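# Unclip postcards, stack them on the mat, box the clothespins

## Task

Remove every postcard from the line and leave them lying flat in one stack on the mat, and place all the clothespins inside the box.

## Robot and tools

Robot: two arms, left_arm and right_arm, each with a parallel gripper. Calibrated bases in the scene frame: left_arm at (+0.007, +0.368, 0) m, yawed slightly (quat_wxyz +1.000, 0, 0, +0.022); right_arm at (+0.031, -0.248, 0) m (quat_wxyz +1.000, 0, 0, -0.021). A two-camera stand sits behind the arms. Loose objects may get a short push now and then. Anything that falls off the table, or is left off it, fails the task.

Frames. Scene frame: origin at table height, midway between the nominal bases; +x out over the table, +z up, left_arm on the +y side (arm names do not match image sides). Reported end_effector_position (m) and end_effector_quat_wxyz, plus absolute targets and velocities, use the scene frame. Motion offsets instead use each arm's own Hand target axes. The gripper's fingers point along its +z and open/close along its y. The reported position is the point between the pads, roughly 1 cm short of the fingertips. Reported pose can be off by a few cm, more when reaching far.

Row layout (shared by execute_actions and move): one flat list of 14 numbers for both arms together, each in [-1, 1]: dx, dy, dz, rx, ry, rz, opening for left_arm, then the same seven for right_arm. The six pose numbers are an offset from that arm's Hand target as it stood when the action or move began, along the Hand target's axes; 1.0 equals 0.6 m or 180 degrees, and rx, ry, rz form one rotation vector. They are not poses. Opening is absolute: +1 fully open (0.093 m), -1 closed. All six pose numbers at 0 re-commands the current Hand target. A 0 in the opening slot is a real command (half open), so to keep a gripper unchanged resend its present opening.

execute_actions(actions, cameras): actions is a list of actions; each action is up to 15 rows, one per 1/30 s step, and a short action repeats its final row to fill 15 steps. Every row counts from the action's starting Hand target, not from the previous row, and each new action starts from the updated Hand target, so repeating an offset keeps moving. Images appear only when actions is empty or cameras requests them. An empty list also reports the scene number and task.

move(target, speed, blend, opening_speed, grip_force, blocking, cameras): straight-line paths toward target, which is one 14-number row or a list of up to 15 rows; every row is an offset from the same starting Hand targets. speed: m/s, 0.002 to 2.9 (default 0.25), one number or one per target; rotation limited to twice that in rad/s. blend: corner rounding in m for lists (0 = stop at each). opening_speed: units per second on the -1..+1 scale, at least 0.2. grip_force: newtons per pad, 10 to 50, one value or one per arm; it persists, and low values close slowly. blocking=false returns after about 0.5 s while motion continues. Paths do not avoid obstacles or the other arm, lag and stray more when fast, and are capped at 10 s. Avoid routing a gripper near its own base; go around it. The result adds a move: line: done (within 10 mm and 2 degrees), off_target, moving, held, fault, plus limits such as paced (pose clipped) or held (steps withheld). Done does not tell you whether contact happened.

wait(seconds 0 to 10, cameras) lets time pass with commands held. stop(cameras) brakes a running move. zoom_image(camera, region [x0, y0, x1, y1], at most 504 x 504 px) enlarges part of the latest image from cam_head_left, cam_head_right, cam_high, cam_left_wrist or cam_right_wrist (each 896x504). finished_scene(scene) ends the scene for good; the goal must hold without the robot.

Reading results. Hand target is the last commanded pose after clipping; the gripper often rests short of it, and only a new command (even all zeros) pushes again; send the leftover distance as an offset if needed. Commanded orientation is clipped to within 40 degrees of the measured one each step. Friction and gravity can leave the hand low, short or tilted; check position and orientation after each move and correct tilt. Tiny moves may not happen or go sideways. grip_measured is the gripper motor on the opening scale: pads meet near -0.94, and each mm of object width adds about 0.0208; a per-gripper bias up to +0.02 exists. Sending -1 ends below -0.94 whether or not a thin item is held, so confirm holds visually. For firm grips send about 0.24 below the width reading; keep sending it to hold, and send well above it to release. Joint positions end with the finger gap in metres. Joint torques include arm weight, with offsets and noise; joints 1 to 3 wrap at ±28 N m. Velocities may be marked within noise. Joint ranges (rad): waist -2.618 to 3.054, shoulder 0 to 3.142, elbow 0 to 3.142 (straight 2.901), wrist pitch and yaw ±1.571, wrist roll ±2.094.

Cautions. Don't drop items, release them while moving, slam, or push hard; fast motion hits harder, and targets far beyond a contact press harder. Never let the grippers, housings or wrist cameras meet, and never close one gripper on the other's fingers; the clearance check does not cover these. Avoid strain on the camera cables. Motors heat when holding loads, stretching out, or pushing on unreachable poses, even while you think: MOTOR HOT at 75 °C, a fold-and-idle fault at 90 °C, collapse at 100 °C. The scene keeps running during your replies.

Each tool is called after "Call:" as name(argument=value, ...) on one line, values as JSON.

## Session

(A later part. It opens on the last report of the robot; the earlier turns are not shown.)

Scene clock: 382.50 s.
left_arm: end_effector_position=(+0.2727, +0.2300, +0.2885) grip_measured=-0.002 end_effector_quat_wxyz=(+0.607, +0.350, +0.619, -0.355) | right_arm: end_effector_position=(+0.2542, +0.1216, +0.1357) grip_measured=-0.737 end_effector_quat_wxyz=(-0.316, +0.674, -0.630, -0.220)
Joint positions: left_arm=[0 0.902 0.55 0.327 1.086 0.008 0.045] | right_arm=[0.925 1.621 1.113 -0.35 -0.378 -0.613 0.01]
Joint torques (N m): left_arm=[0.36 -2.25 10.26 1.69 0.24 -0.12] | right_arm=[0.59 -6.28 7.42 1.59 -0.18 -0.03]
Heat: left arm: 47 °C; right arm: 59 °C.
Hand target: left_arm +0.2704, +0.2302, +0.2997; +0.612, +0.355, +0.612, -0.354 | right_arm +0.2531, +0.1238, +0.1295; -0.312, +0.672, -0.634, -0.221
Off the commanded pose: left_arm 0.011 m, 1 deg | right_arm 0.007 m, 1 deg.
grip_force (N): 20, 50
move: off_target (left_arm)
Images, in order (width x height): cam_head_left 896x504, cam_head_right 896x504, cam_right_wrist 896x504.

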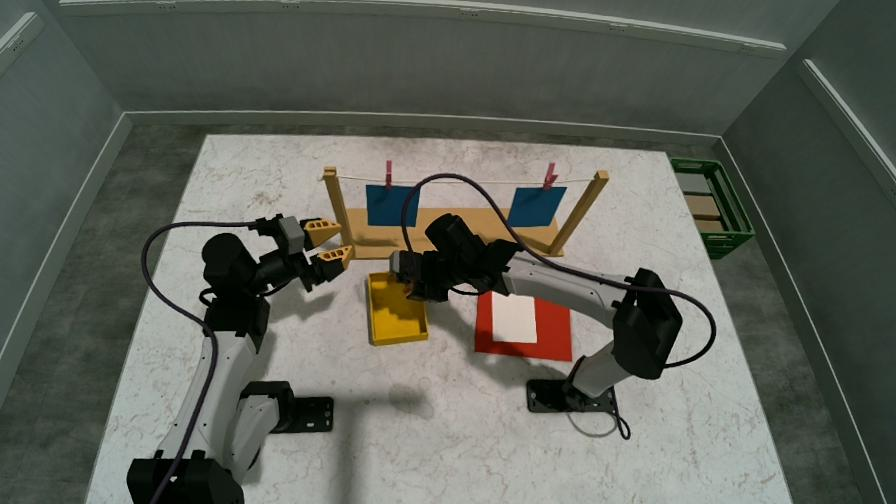

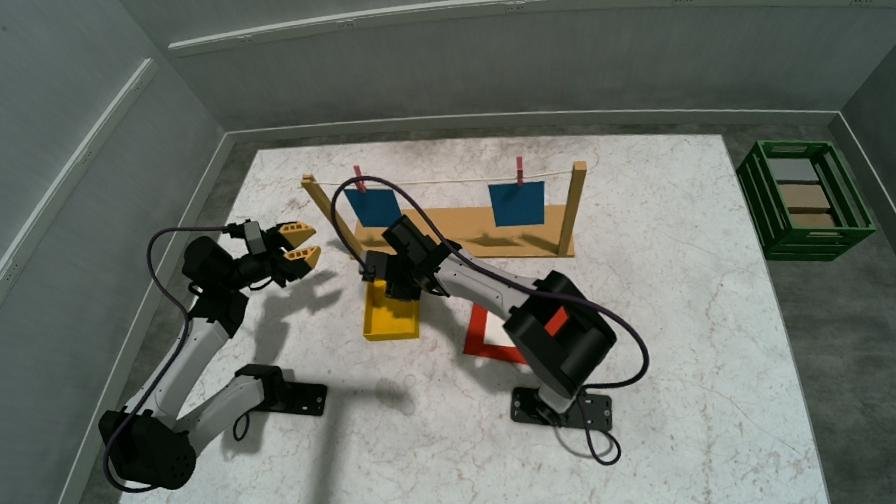

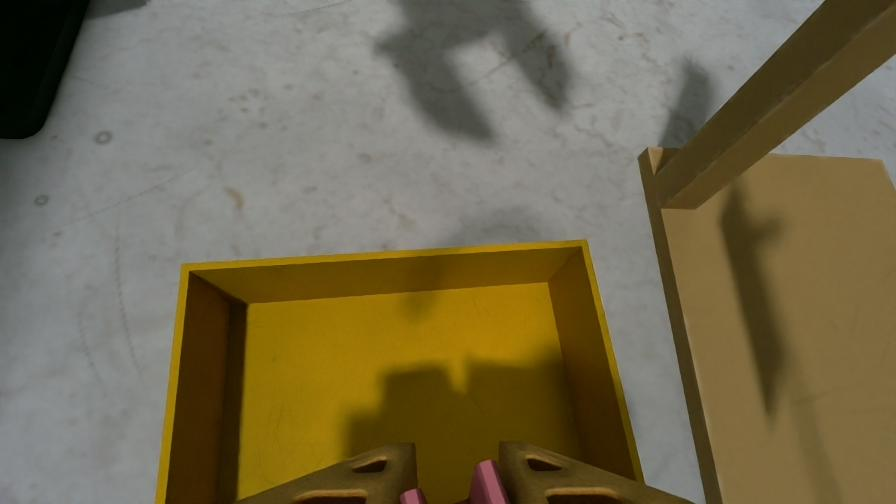

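Call:
move(target=[0,0,0,0,0,0,0,0.0815,0.026,0.0975,0,0,0,-0.85], speed=0.08, cameras=["cam_right_wrist","cam_head_left","cam_high"])

Scene clock: 386.73 s.
left_arm: end_effector_position=(+0.2727, +0.2300, +0.2885) grip_measured=-0.002 end_effector_quat_wxyz=(+0.607, +0.350, +0.619, -0.355) | right_arm: end_effector_position=(+0.2508, +0.1287, +0.0598) grip_measured=-0.737 end_effector_quat_wxyz=(-0.318, +0.674, -0.630, -0.220)
Joint positions: left_arm=[0 0.902 0.55 0.327 1.086 0.008 0.045] | right_arm=[0.946 1.756 0.93 -0.022 -0.363 -0.596 0.01]
Joint torques (N m): left_arm=[0.35 -2.29 10.24 1.69 0.24 -0.11] | right_arm=[0.64 -6.35 6.64 1.62 -0.15 -0.02]
Heat: left arm: 46 °C; right arm: 58 °C.
Hand target: left_arm +0.2704, +0.2302, +0.2997; +0.612, +0.355, +0.612, -0.354 | right_arm +0.2485, +0.1299, +0.0522; -0.313, +0.672, -0.634, -0.221
Off the commanded pose: left_arm 0.011 m, 1 deg | right_arm 0.008 m, 1 deg.
grip_force (N): 20, 50
move: off_target (left_arm)
Images, in order (width x height): cam_head_left 896x504, cam_high 896x504, cam_right_wrist 896x504.

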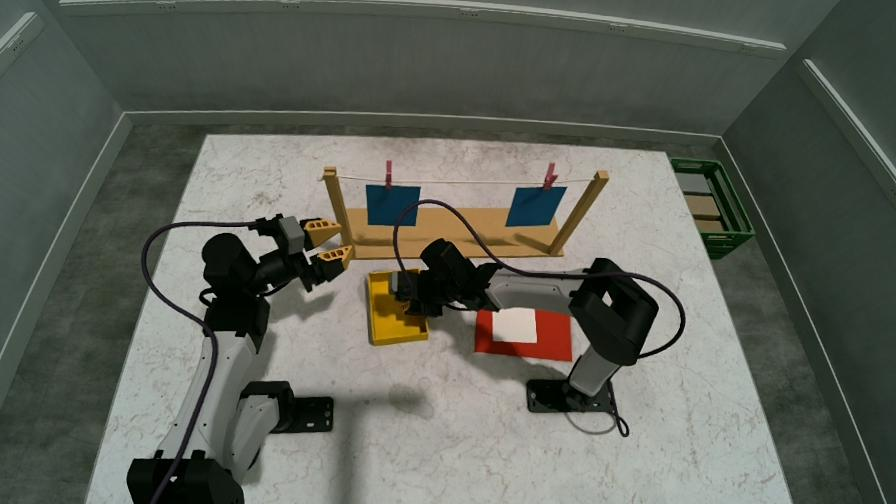

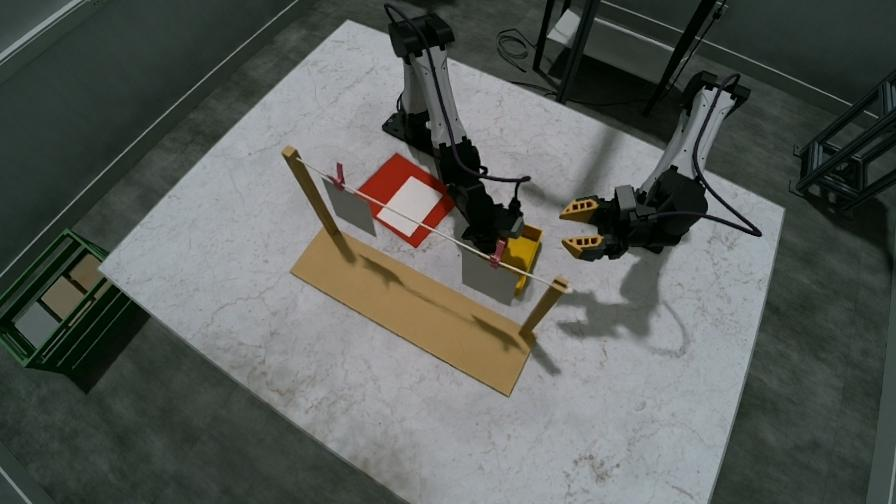

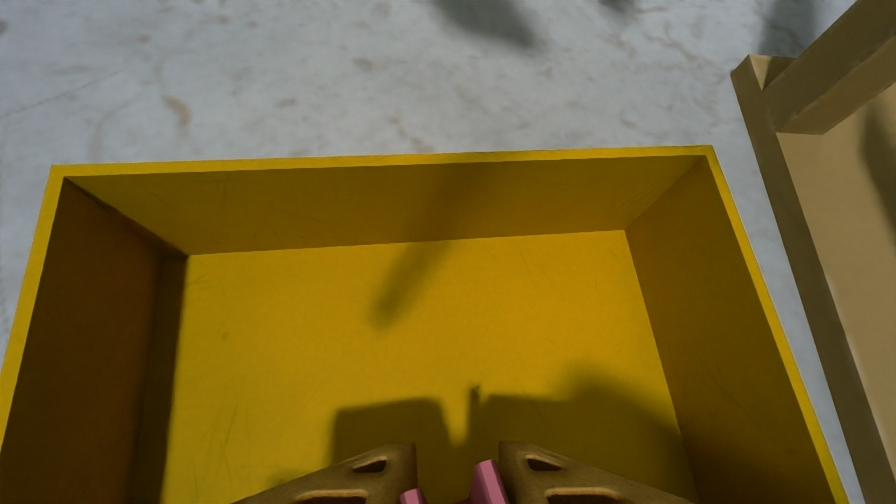

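Call:
move(target=[[0,0,0,0,0,0,0,0.005,0,0.005,0,0,0,-0.6],[0,0,0,0,0,0,0,0.005,0,0.005,0,0,0,-0.25]], speed=0.05, opening_speed=0.3, cameras=["cam_right_wrist","cam_high"])

Scene clock: 392.83 s.
left_arm: end_effector_position=(+0.2727, +0.2300, +0.2885) grip_measured=-0.002 end_effector_quat_wxyz=(+0.607, +0.350, +0.619, -0.355) | right_arm: end_effector_position=(+0.2514, +0.1294, +0.0569) grip_measured=-0.252 end_effector_quat_wxyz=(-0.319, +0.674, -0.629, -0.220)
Joint positions: left_arm=[0 0.902 0.55 0.327 1.086 0.008 0.045] | right_arm=[0.946 1.766 0.925 -0.004 -0.363 -0.596 0.033]
Joint torques (N m): left_arm=[0.35 -2.28 10.25 1.68 0.25 -0.12] | right_arm=[0.51 -6.3 6.45 1.62 -0.17 -0.03]
Heat: left arm: 45 °C; right arm: 58 °C.
Hand target: left_arm +0.2704, +0.2302, +0.2997; +0.612, +0.355, +0.612, -0.354 | right_arm +0.2490, +0.1298, +0.0480; -0.313, +0.672, -0.634, -0.221
Off the commanded pose: left_arm 0.011 m, 1 deg | right_arm 0.009 m, 1 deg.
grip_force (N): 20, 50
move: off_target (left_arm)
Images, in order (width x height): cam_high 896x504, cam_right_wrist 896x504.

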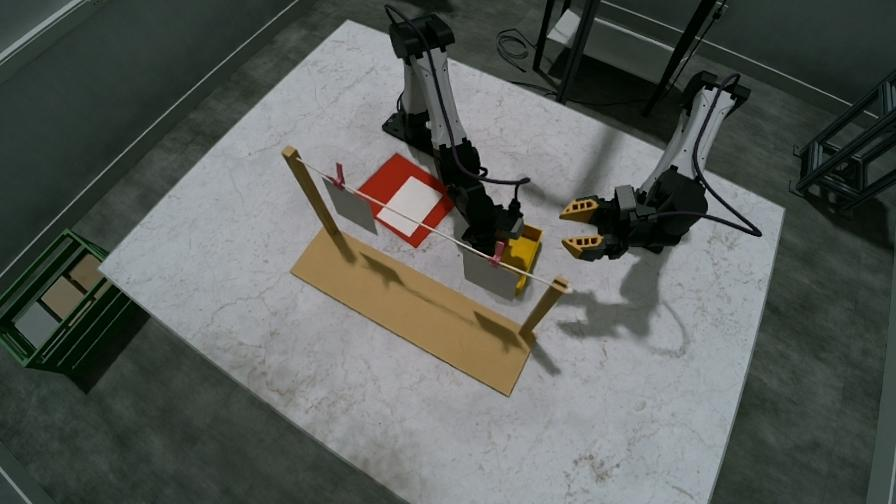

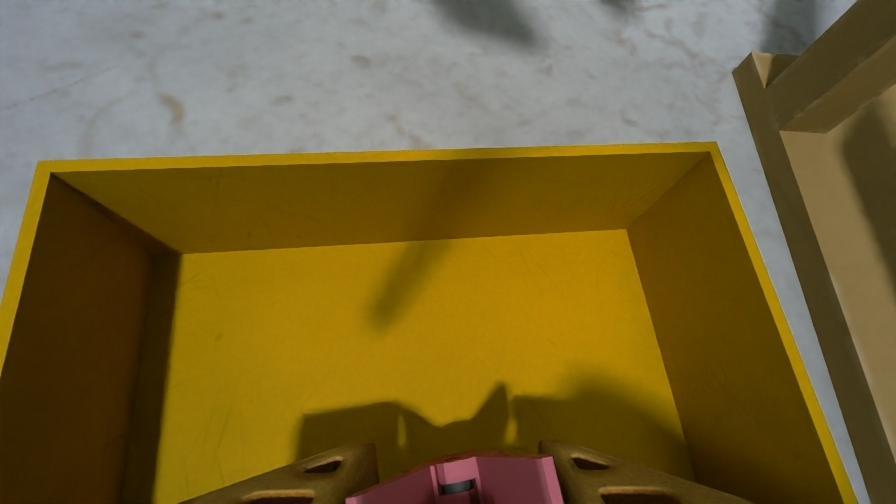

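Call:
move(target=[[0,0,0,0,0,0,0,-0.173,-0.035,-0.177,0,0,0,-0.15],[0,0,0,0,0,0,0,-0.139,-0.122,-0.57,0,0,0,0.1],[0,0,0,0,0,0,0,0.0377,-0.303,-0.771,0,0,0,0.1]], speed=[0.08,0.18,0.18], blend=[0,0.05,0], cameras=["cam_right_wrist","cam_head_left","cam_head_right","cam_high"])

Scene clock: 406.10 s.
left_arm: end_effector_position=(+0.2727, +0.2300, +0.2885) grip_measured=-0.002 end_effector_quat_wxyz=(+0.607, +0.350, +0.619, -0.355) | right_arm: end_effector_position=(+0.3835, -0.2098, +0.3818) grip_measured=+0.098 end_effector_quat_wxyz=(+0.460, -0.581, +0.664, +0.100)
Joint positions: left_arm=[0 0.902 0.55 0.327 1.086 0.008 0.045] | right_arm=[-0.227 1.7 2.175 -1.552 -0.887 -1.47 0.05]
Joint torques (N m): left_arm=[0.34 -2.28 10.24 1.69 0.24 -0.12] | right_arm=[-0.18 -5.11 8.21 0.9 -0.6 -0.28]
Heat: left arm: 46 °C; right arm: 58 °C.
Hand target: left_arm +0.2704, +0.2302, +0.2997; +0.612, +0.355, +0.612, -0.354 | right_arm +0.3852, -0.2099, +0.3849; +0.312, -0.672, +0.634, +0.221
Off the commanded pose: left_arm 0.011 m, 1 deg | right_arm 0.004 m, 25 deg.
joint sent to its limit (right arm) — joint 4 (wrist pitch), lower limit. The joint targets are off in orientation, not in position.
grip_force (N): 20, 50
move: off_target (left_arm, right_arm); blend cut to 0 m at target 2
Images, in order (width x height): cam_head_left 896x504, cam_head_right 896x504, cam_high 896x504, cam_right_wrist 896x504.

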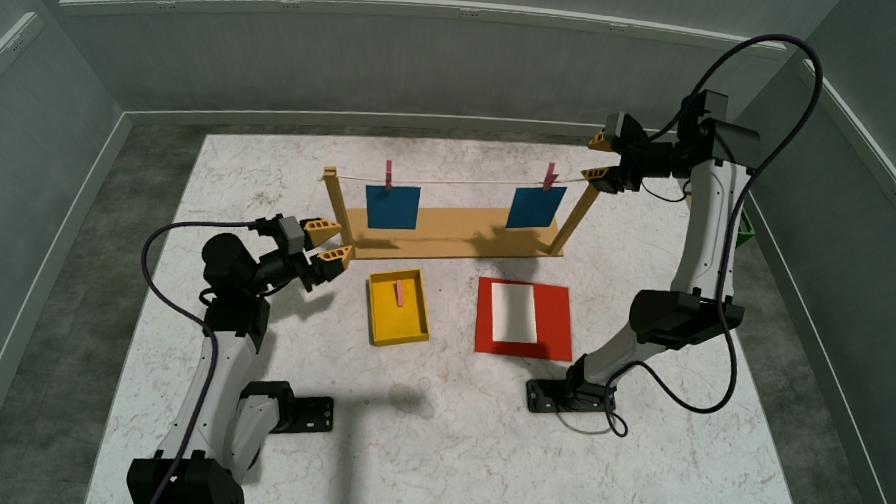

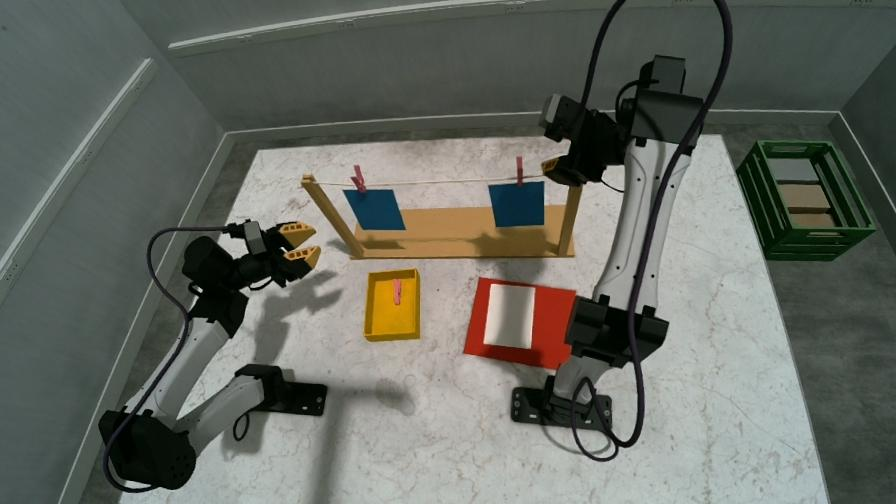

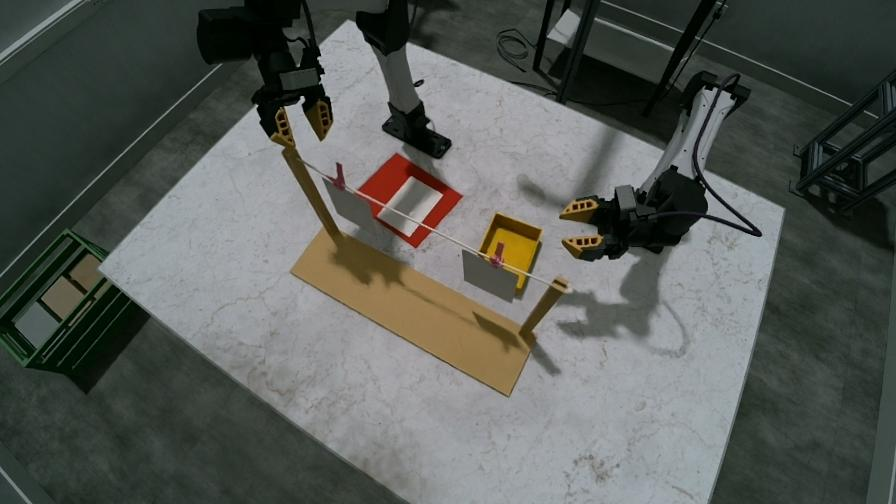

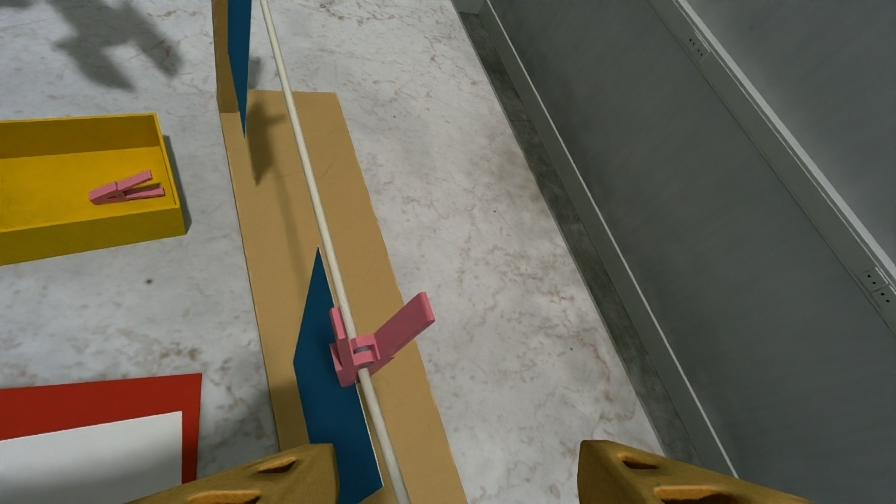

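Call:
move(target=[[0.133,-0.088,0.219,0.05,0,0,0.3,0,0,0,0,0,0,0.1],[0.2,-0.163,0.483,0.111,0,0,0.3,0,0,0,0,0,0,0.1]], speed=0.18, blend=[0.04,0], cameras=["cam_right_wrist","cam_head_left","cam_left_wrist","cam_high"])

Scene clock: 422.53 s.
left_arm: end_effector_position=(+0.3234, -0.0664, +0.1804) grip_measured=+0.298 end_effector_quat_wxyz=(+0.537, +0.462, +0.537, -0.458) | right_arm: end_effector_position=(+0.3835, -0.2098, +0.3818) grip_measured=+0.098 end_effector_quat_wxyz=(+0.460, -0.581, +0.664, +0.100)
Joint positions: left_arm=[-0.788 2.02 1.04 0.977 0.67 0.007 0.059] | right_arm=[-0.227 1.7 2.175 -1.552 -0.887 -1.47 0.05]
Joint torques (N m): left_arm=[-0.14 -8.14 8.62 2.04 -0.08 -0.11] | right_arm=[-0.17 -5.12 8.23 0.91 -0.62 -0.27]
Heat: left arm: 47 °C; right arm: 60 °C.
Hand target: left_arm +0.3295, -0.0698, +0.1794; +0.541, +0.456, +0.541, -0.455 | right_arm +0.3852, -0.2099, +0.3849; +0.312, -0.672, +0.634, +0.221
Off the commanded pose: left_arm 0.007 m, 1 deg | right_arm 0.004 m, 25 deg.
joint sent to its limit (right arm) — joint 4 (wrist pitch), lower limit. The joint targets are off in orientation, not in position.
grip_force (N): 20, 50
move: off_target (right_arm)
Images, in order (width x height): cam_head_left 896x504, cam_high 896x504, cam_left_wrist 896x504, cam_right_wrist 896x504.

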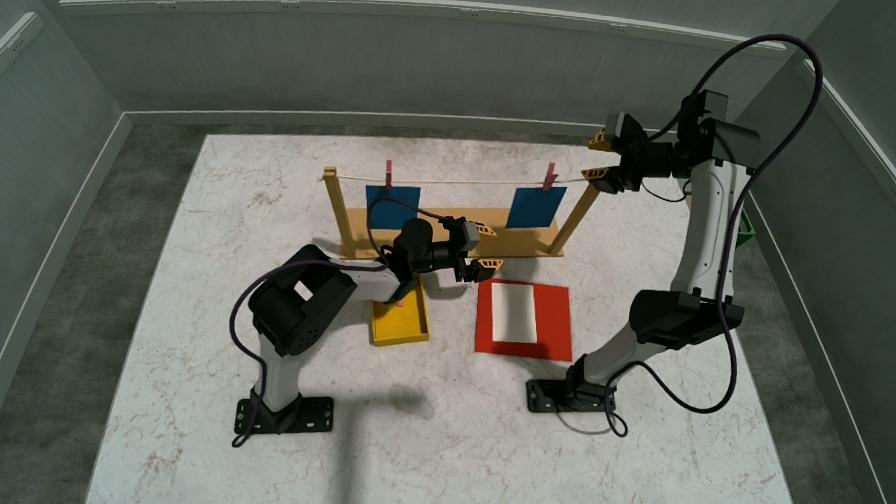

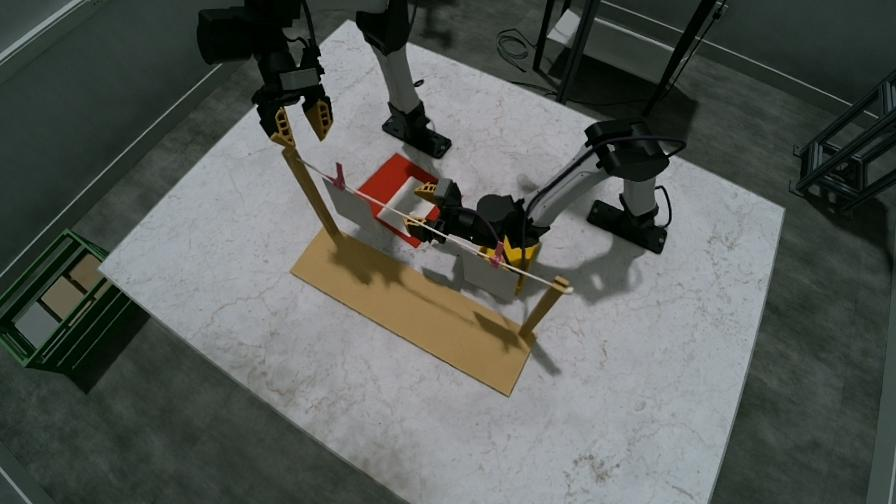

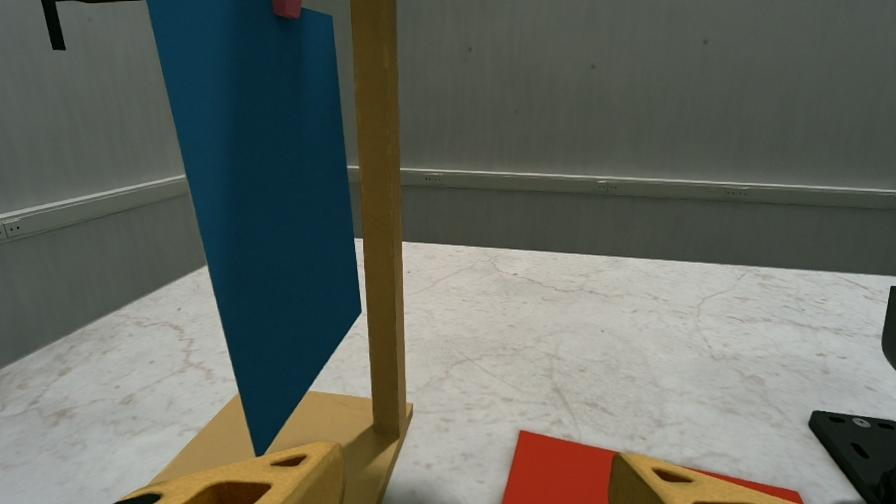

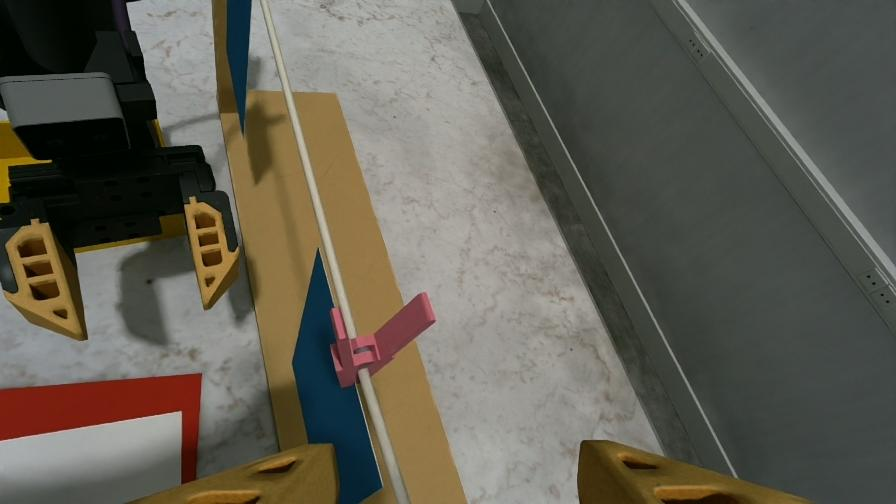

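Call:
move(target=[0.018,0.1,0.07,0.028,0,0,0.3,0,0,0,0,0,0,0.1], speed=0.08, cameras=["cam_right_wrist","cam_left_wrist","cam_high"])

Scene clock: 430.57 s.
left_arm: end_effector_position=(+0.3925, -0.0987, +0.1751) grip_measured=+0.298 end_effector_quat_wxyz=(+0.528, +0.478, +0.517, -0.475) | right_arm: end_effector_position=(+0.3835, -0.2098, +0.3818) grip_measured=+0.098 end_effector_quat_wxyz=(+0.460, -0.581, +0.664, +0.100)
Joint positions: left_arm=[-0.723 2.281 1.449 0.845 0.799 0.005 0.059] | right_arm=[-0.227 1.7 2.175 -1.552 -0.887 -1.47 0.05]
Joint torques (N m): left_arm=[0.17 -10.13 9.29 1.86 0.19 -0.11] | right_arm=[-0.17 -5.14 8.18 0.91 -0.62 -0.27]
Heat: left arm: 48 °C; right arm: 60 °C.
Hand target: left_arm +0.3958, -0.1008, +0.1685; +0.520, +0.479, +0.521, -0.478 | right_arm +0.3852, -0.2099, +0.3849; +0.312, -0.672, +0.634, +0.221
Off the commanded pose: left_arm 0.008 m, 1 deg | right_arm 0.004 m, 25 deg.
joint sent to its limit (right arm) — joint 4 (wrist pitch), lower limit. The joint targets are off in orientation, not in position.
grip_force (N): 20, 50
move: off_target (right_arm)
Images, in order (width x height): cam_high 896x504, cam_left_wrist 896x504, cam_right_wrist 896x504.

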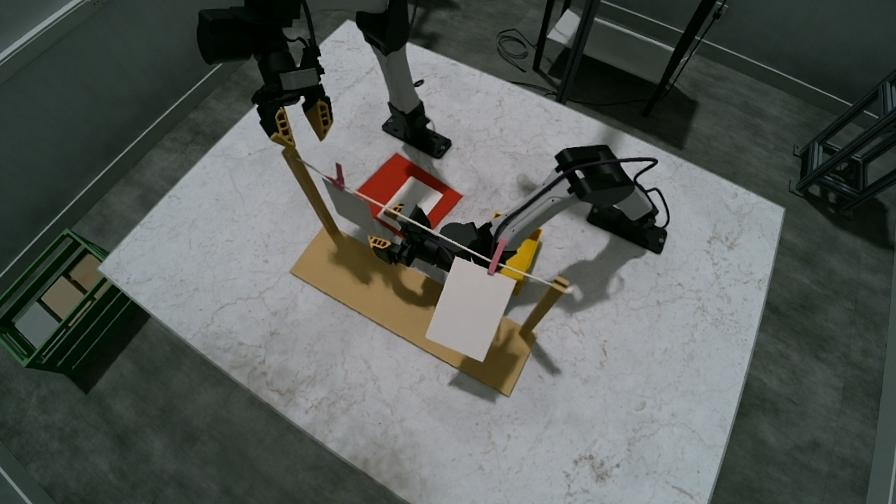

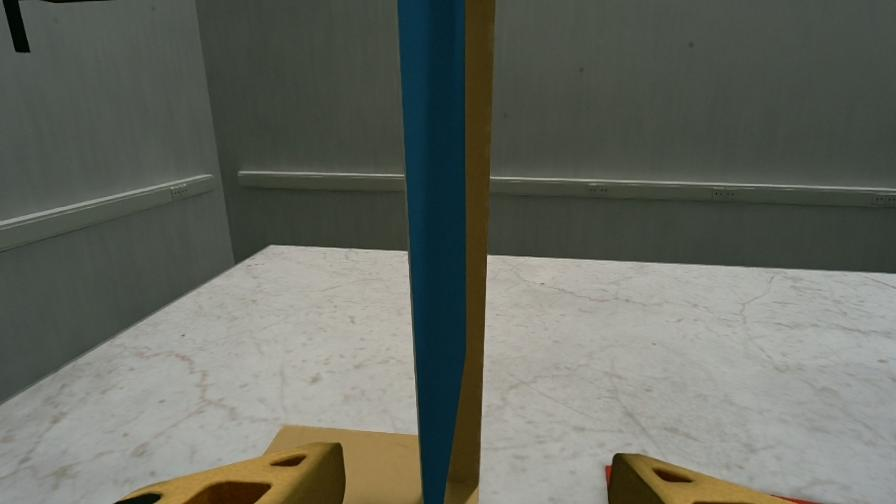

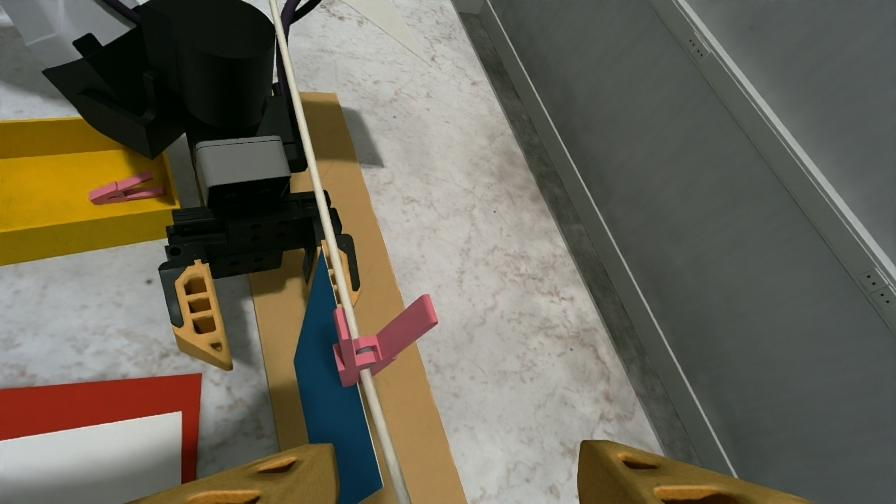

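Call:
move(target=[[-0.005,-0.006,-0.026,0,0,0,0.3,0,0,0,0,0,0,0.1],[-0.008,-0.097,-0.042,-0.083,0,0,0.3,0,0,0,0,0,0,0.1]], speed=0.06, blend=[0.005,0], cameras=["cam_left_wrist","cam_high","cam_head_left"])

Scene clock: 439.40 s.
left_arm: end_effector_position=(+0.3357, -0.0832, +0.1506) grip_measured=+0.298 end_effector_quat_wxyz=(+0.557, +0.418, +0.591, -0.407) | right_arm: end_effector_position=(+0.3835, -0.2098, +0.3818) grip_measured=+0.098 end_effector_quat_wxyz=(+0.460, -0.581, +0.664, +0.100)
Joint positions: left_arm=[-0.858 2.088 1.051 0.984 0.432 0.005 0.059] | right_arm=[-0.227 1.7 2.175 -1.552 -0.887 -1.47 0.05]
Joint torques (N m): left_arm=[-0.34 -13.29 6.04 2.37 -0.1 -0.12] | right_arm=[-0.16 -5.15 8.25 0.91 -0.63 -0.28]
Heat: left arm: 47 °C; right arm: 61 °C.
Hand target: left_arm +0.3357, -0.0806, +0.1733; +0.578, +0.407, +0.578, -0.407 | right_arm +0.3852, -0.2099, +0.3849; +0.312, -0.672, +0.634, +0.221
Off the commanded pose: left_arm 0.023 m, 3 deg | right_arm 0.004 m, 25 deg.
joint sent to its limit (right arm) — joint 4 (wrist pitch), lower limit. The joint targets are off in orientation, not in position.
grip_force (N): 20, 50
move: off_target (left_arm, right_arm)
Images, in order (width x height): cam_head_left 896x504, cam_high 896x504, cam_left_wrist 896x504.

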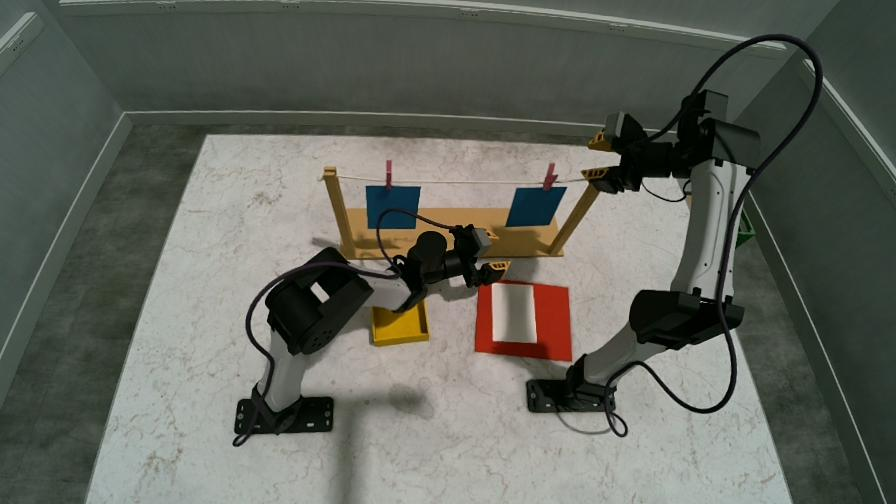

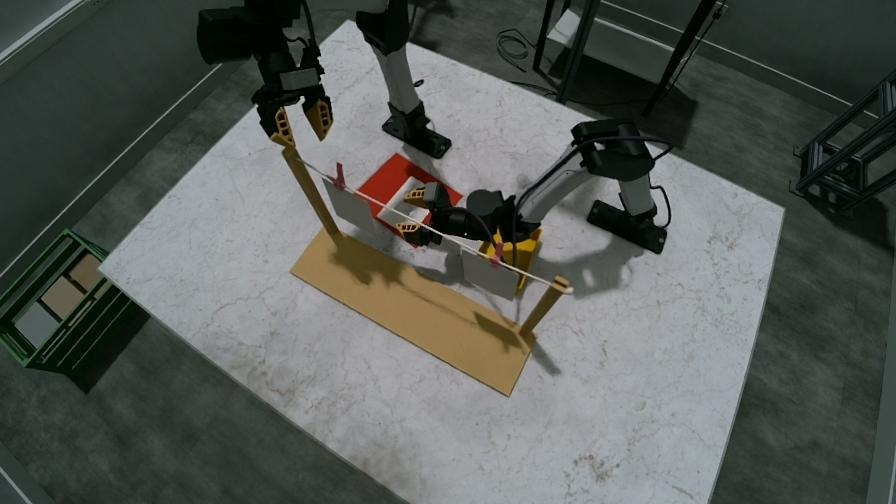

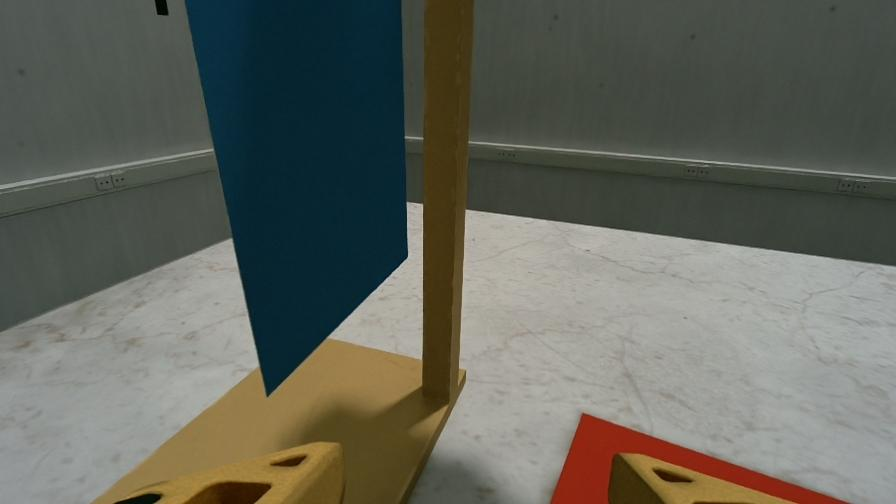

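Call:
move(target=[0,0.0465,0.0485,0,0,0,0.45,0,0,0,0,0,0,0.1], speed=0.06, cameras=["cam_left_wrist","cam_high","cam_right_wrist"])

Scene clock: 443.20 s.
left_arm: end_effector_position=(+0.3679, -0.0957, +0.1791) grip_measured=+0.448 end_effector_quat_wxyz=(+0.585, +0.406, +0.574, -0.405) | right_arm: end_effector_position=(+0.3835, -0.2098, +0.3818) grip_measured=+0.098 end_effector_quat_wxyz=(+0.460, -0.581, +0.664, +0.100)
Joint positions: left_arm=[-0.832 2.136 1.207 0.941 0.432 0.005 0.067] | right_arm=[-0.227 1.7 2.175 -1.552 -0.887 -1.47 0.05]
Joint torques (N m): left_arm=[0.29 -9.06 9.02 2 0.22 -0.11] | right_arm=[-0.17 -5.15 8.21 0.91 -0.63 -0.27]
Heat: left arm: 48 °C; right arm: 61 °C.
Hand target: left_arm +0.3719, -0.0985, +0.1732; +0.578, +0.407, +0.578, -0.406 | right_arm +0.3852, -0.2099, +0.3849; +0.312, -0.672, +0.634, +0.221
Off the commanded pose: left_arm 0.008 m, 1 deg | right_arm 0.004 m, 25 deg.
joint sent to its limit (right arm) — joint 4 (wrist pitch), lower limit. The joint targets are off in orientation, not in position.
grip_force (N): 20, 50
move: off_target (right_arm)
Images, in order (width x height): cam_high 896x504, cam_left_wrist 896x504, cam_right_wrist 896x504.

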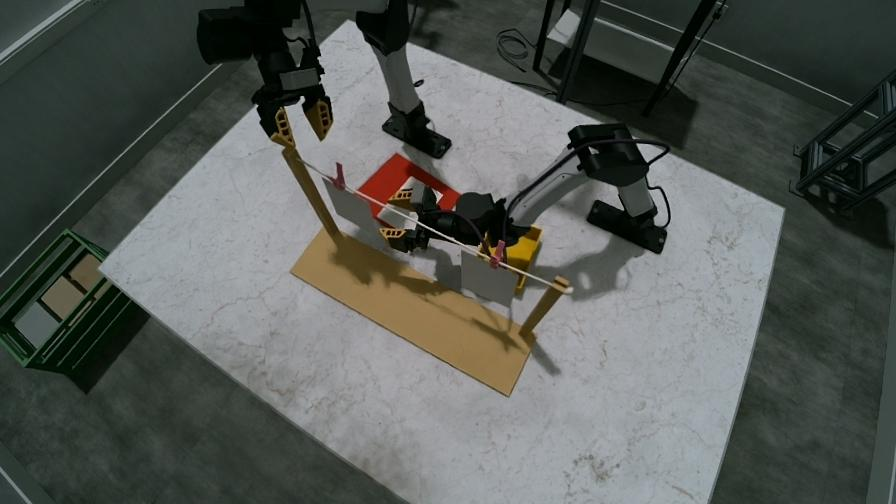

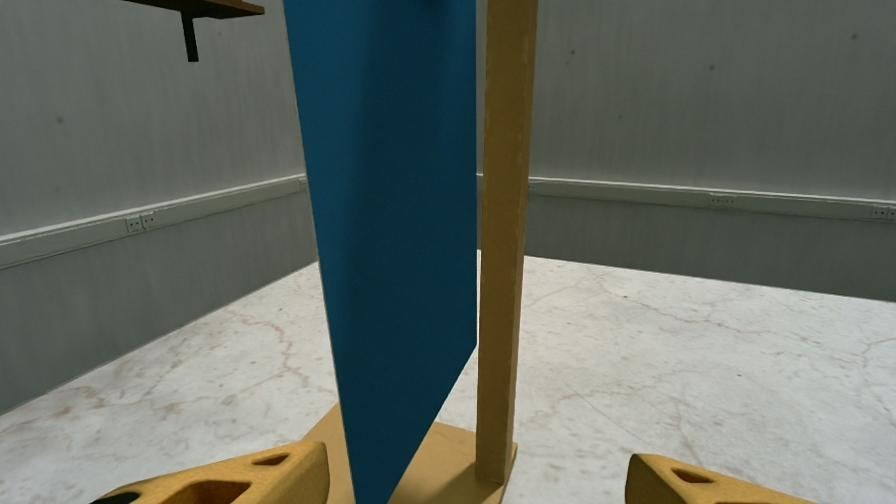

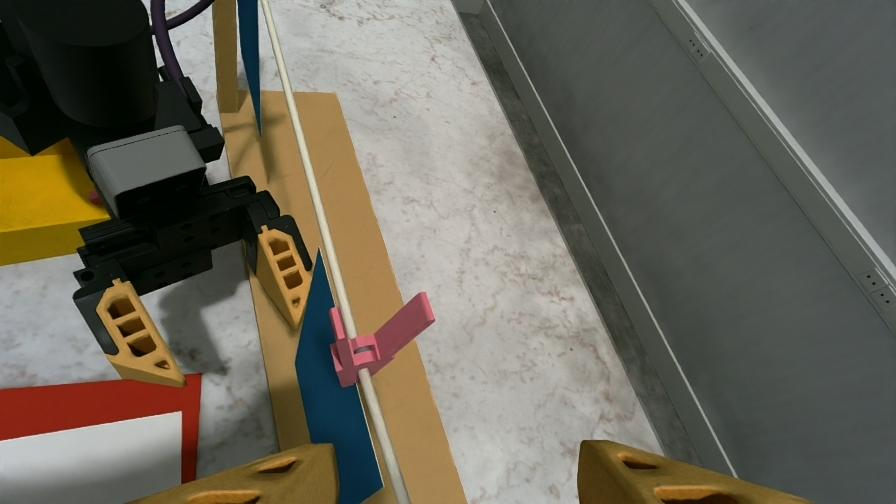

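Call:
move(target=[[0.008,0.023,0.0145,0,0,0,0.45,0,0,0,0,0,0,0.1],[0.012,0.023,0.069,0,0,0,0.45,0,0,0,0,0,0,0.1]], speed=0.05, cameras=["cam_left_wrist","cam_high","cam_right_wrist"])

Scene clock: 456.90 s.
left_arm: end_effector_position=(+0.3935, -0.1289, +0.1740) grip_measured=+0.448 end_effector_quat_wxyz=(+0.581, +0.412, +0.569, -0.411) | right_arm: end_effector_position=(+0.3835, -0.2098, +0.3818) grip_measured=+0.098 end_effector_quat_wxyz=(+0.460, -0.581, +0.664, +0.100)
Joint positions: left_arm=[-0.836 2.279 1.435 0.859 0.45 0.005 0.067] | right_arm=[-0.227 1.7 2.175 -1.552 -0.887 -1.47 0.05]
Joint torques (N m): left_arm=[-0.31 -10.1 9.39 1.99 -0.11 -0.11] | right_arm=[-0.17 -5.14 8.2 0.91 -0.62 -0.27]
Heat: left arm: 48 °C; right arm: 61 °C.
Hand target: left_arm +0.3988, -0.1329, +0.1661; +0.578, +0.407, +0.578, -0.407 | right_arm +0.3852, -0.2099, +0.3849; +0.312, -0.672, +0.634, +0.221
Off the commanded pose: left_arm 0.010 m, 1 deg | right_arm 0.004 m, 25 deg.
joint sent to its limit (right arm) — joint 4 (wrist pitch), lower limit. The joint targets are off in orientation, not in position.
grip_force (N): 20, 50
move: off_target (right_arm)
Images, in order (width x height): cam_high 896x504, cam_left_wrist 896x504, cam_right_wrist 896x504.

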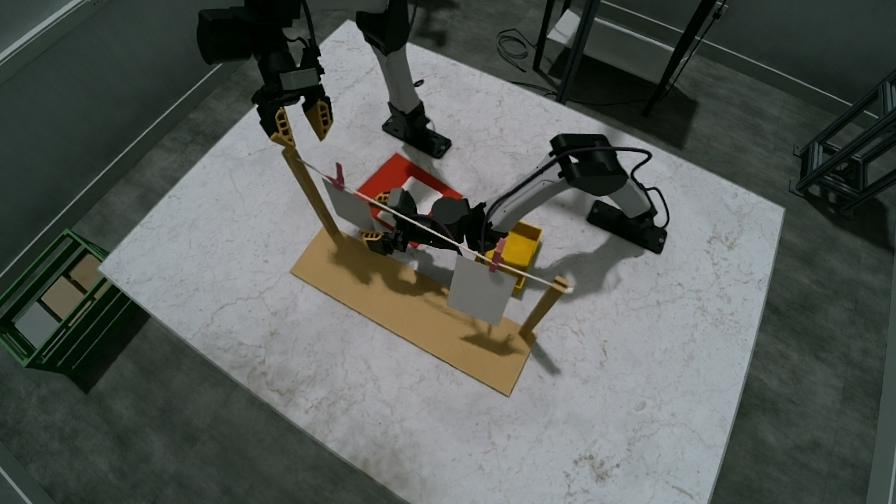

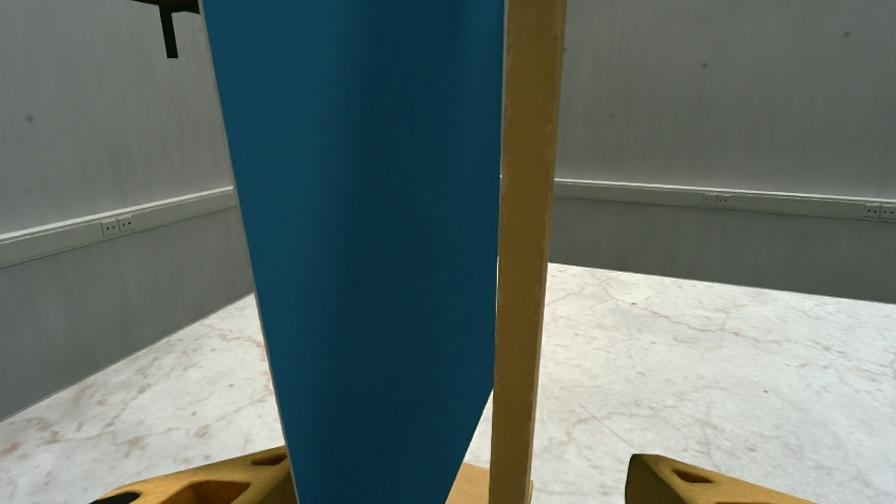

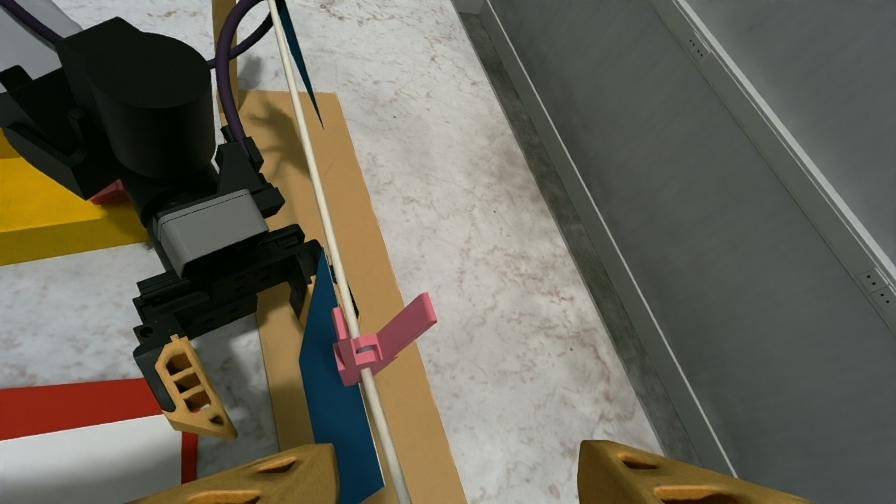

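Call:
move(target=[[0,0,0,0,0,0,-0.4,0,0,0,0,0,0,0.1],[0,0,0,0,0,0,-0.8,0,0,0,0,0,0,0.1],[0,0,0,0,0,0,-1,0,0,0,0,0,0,0.1]], opening_speed=0.4, cameras=["cam_left_wrist","cam_high","cam_right_wrist"])

Scene clock: 465.70 s.
left_arm: end_effector_position=(+0.3935, -0.1289, +0.1738) grip_measured=-0.964 end_effector_quat_wxyz=(+0.581, +0.412, +0.569, -0.411) | right_arm: end_effector_position=(+0.3835, -0.2098, +0.3818) grip_measured=+0.098 end_effector_quat_wxyz=(+0.460, -0.581, +0.664, +0.100)
Joint positions: left_arm=[-0.836 2.279 1.435 0.858 0.45 0.005 0] | right_arm=[-0.227 1.7 2.175 -1.552 -0.887 -1.47 0.05]
Joint torques (N m): left_arm=[-0.38 -10.06 9.42 2 -0.11 -0.1] | right_arm=[-0.17 -5.09 8.21 0.91 -0.61 -0.27]
Heat: left arm: 51 °C; right arm: 62 °C.
Hand target: left_arm +0.3988, -0.1329, +0.1661; +0.578, +0.407, +0.578, -0.407 | right_arm +0.3852, -0.2099, +0.3849; +0.312, -0.672, +0.634, +0.221
Off the commanded pose: left_arm 0.010 m, 1 deg | right_arm 0.004 m, 25 deg.
joint sent to its limit (right arm) — joint 4 (wrist pitch), lower limit. The joint targets are off in orientation, not in position.
grip_force (N): 20, 50
move: off_target (right_arm)
Images, in order (width x height): cam_high 896x504, cam_left_wrist 896x504, cam_right_wrist 896x504.

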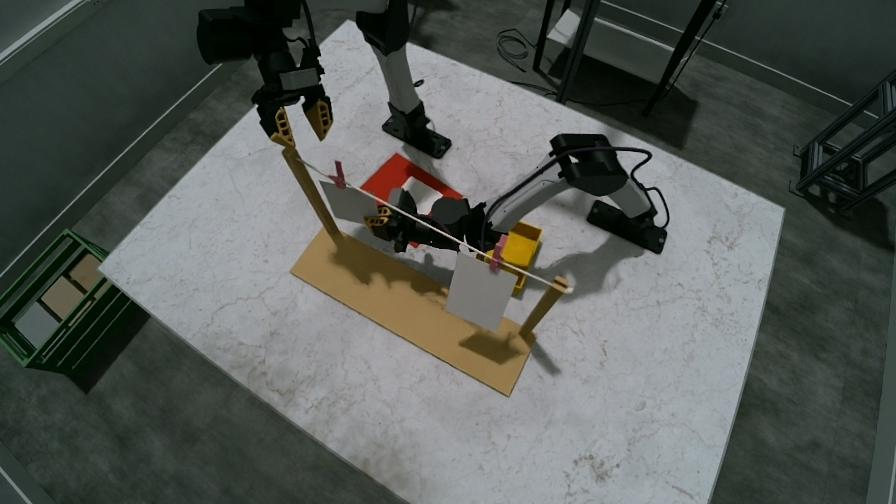

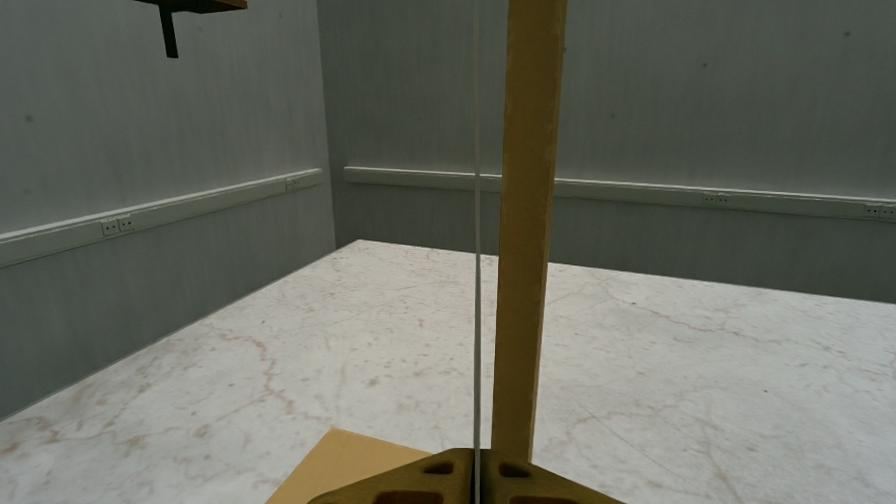

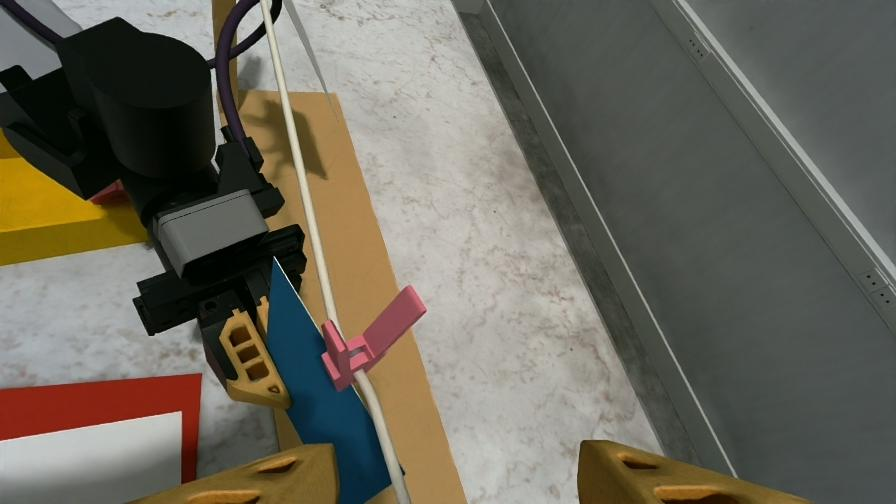

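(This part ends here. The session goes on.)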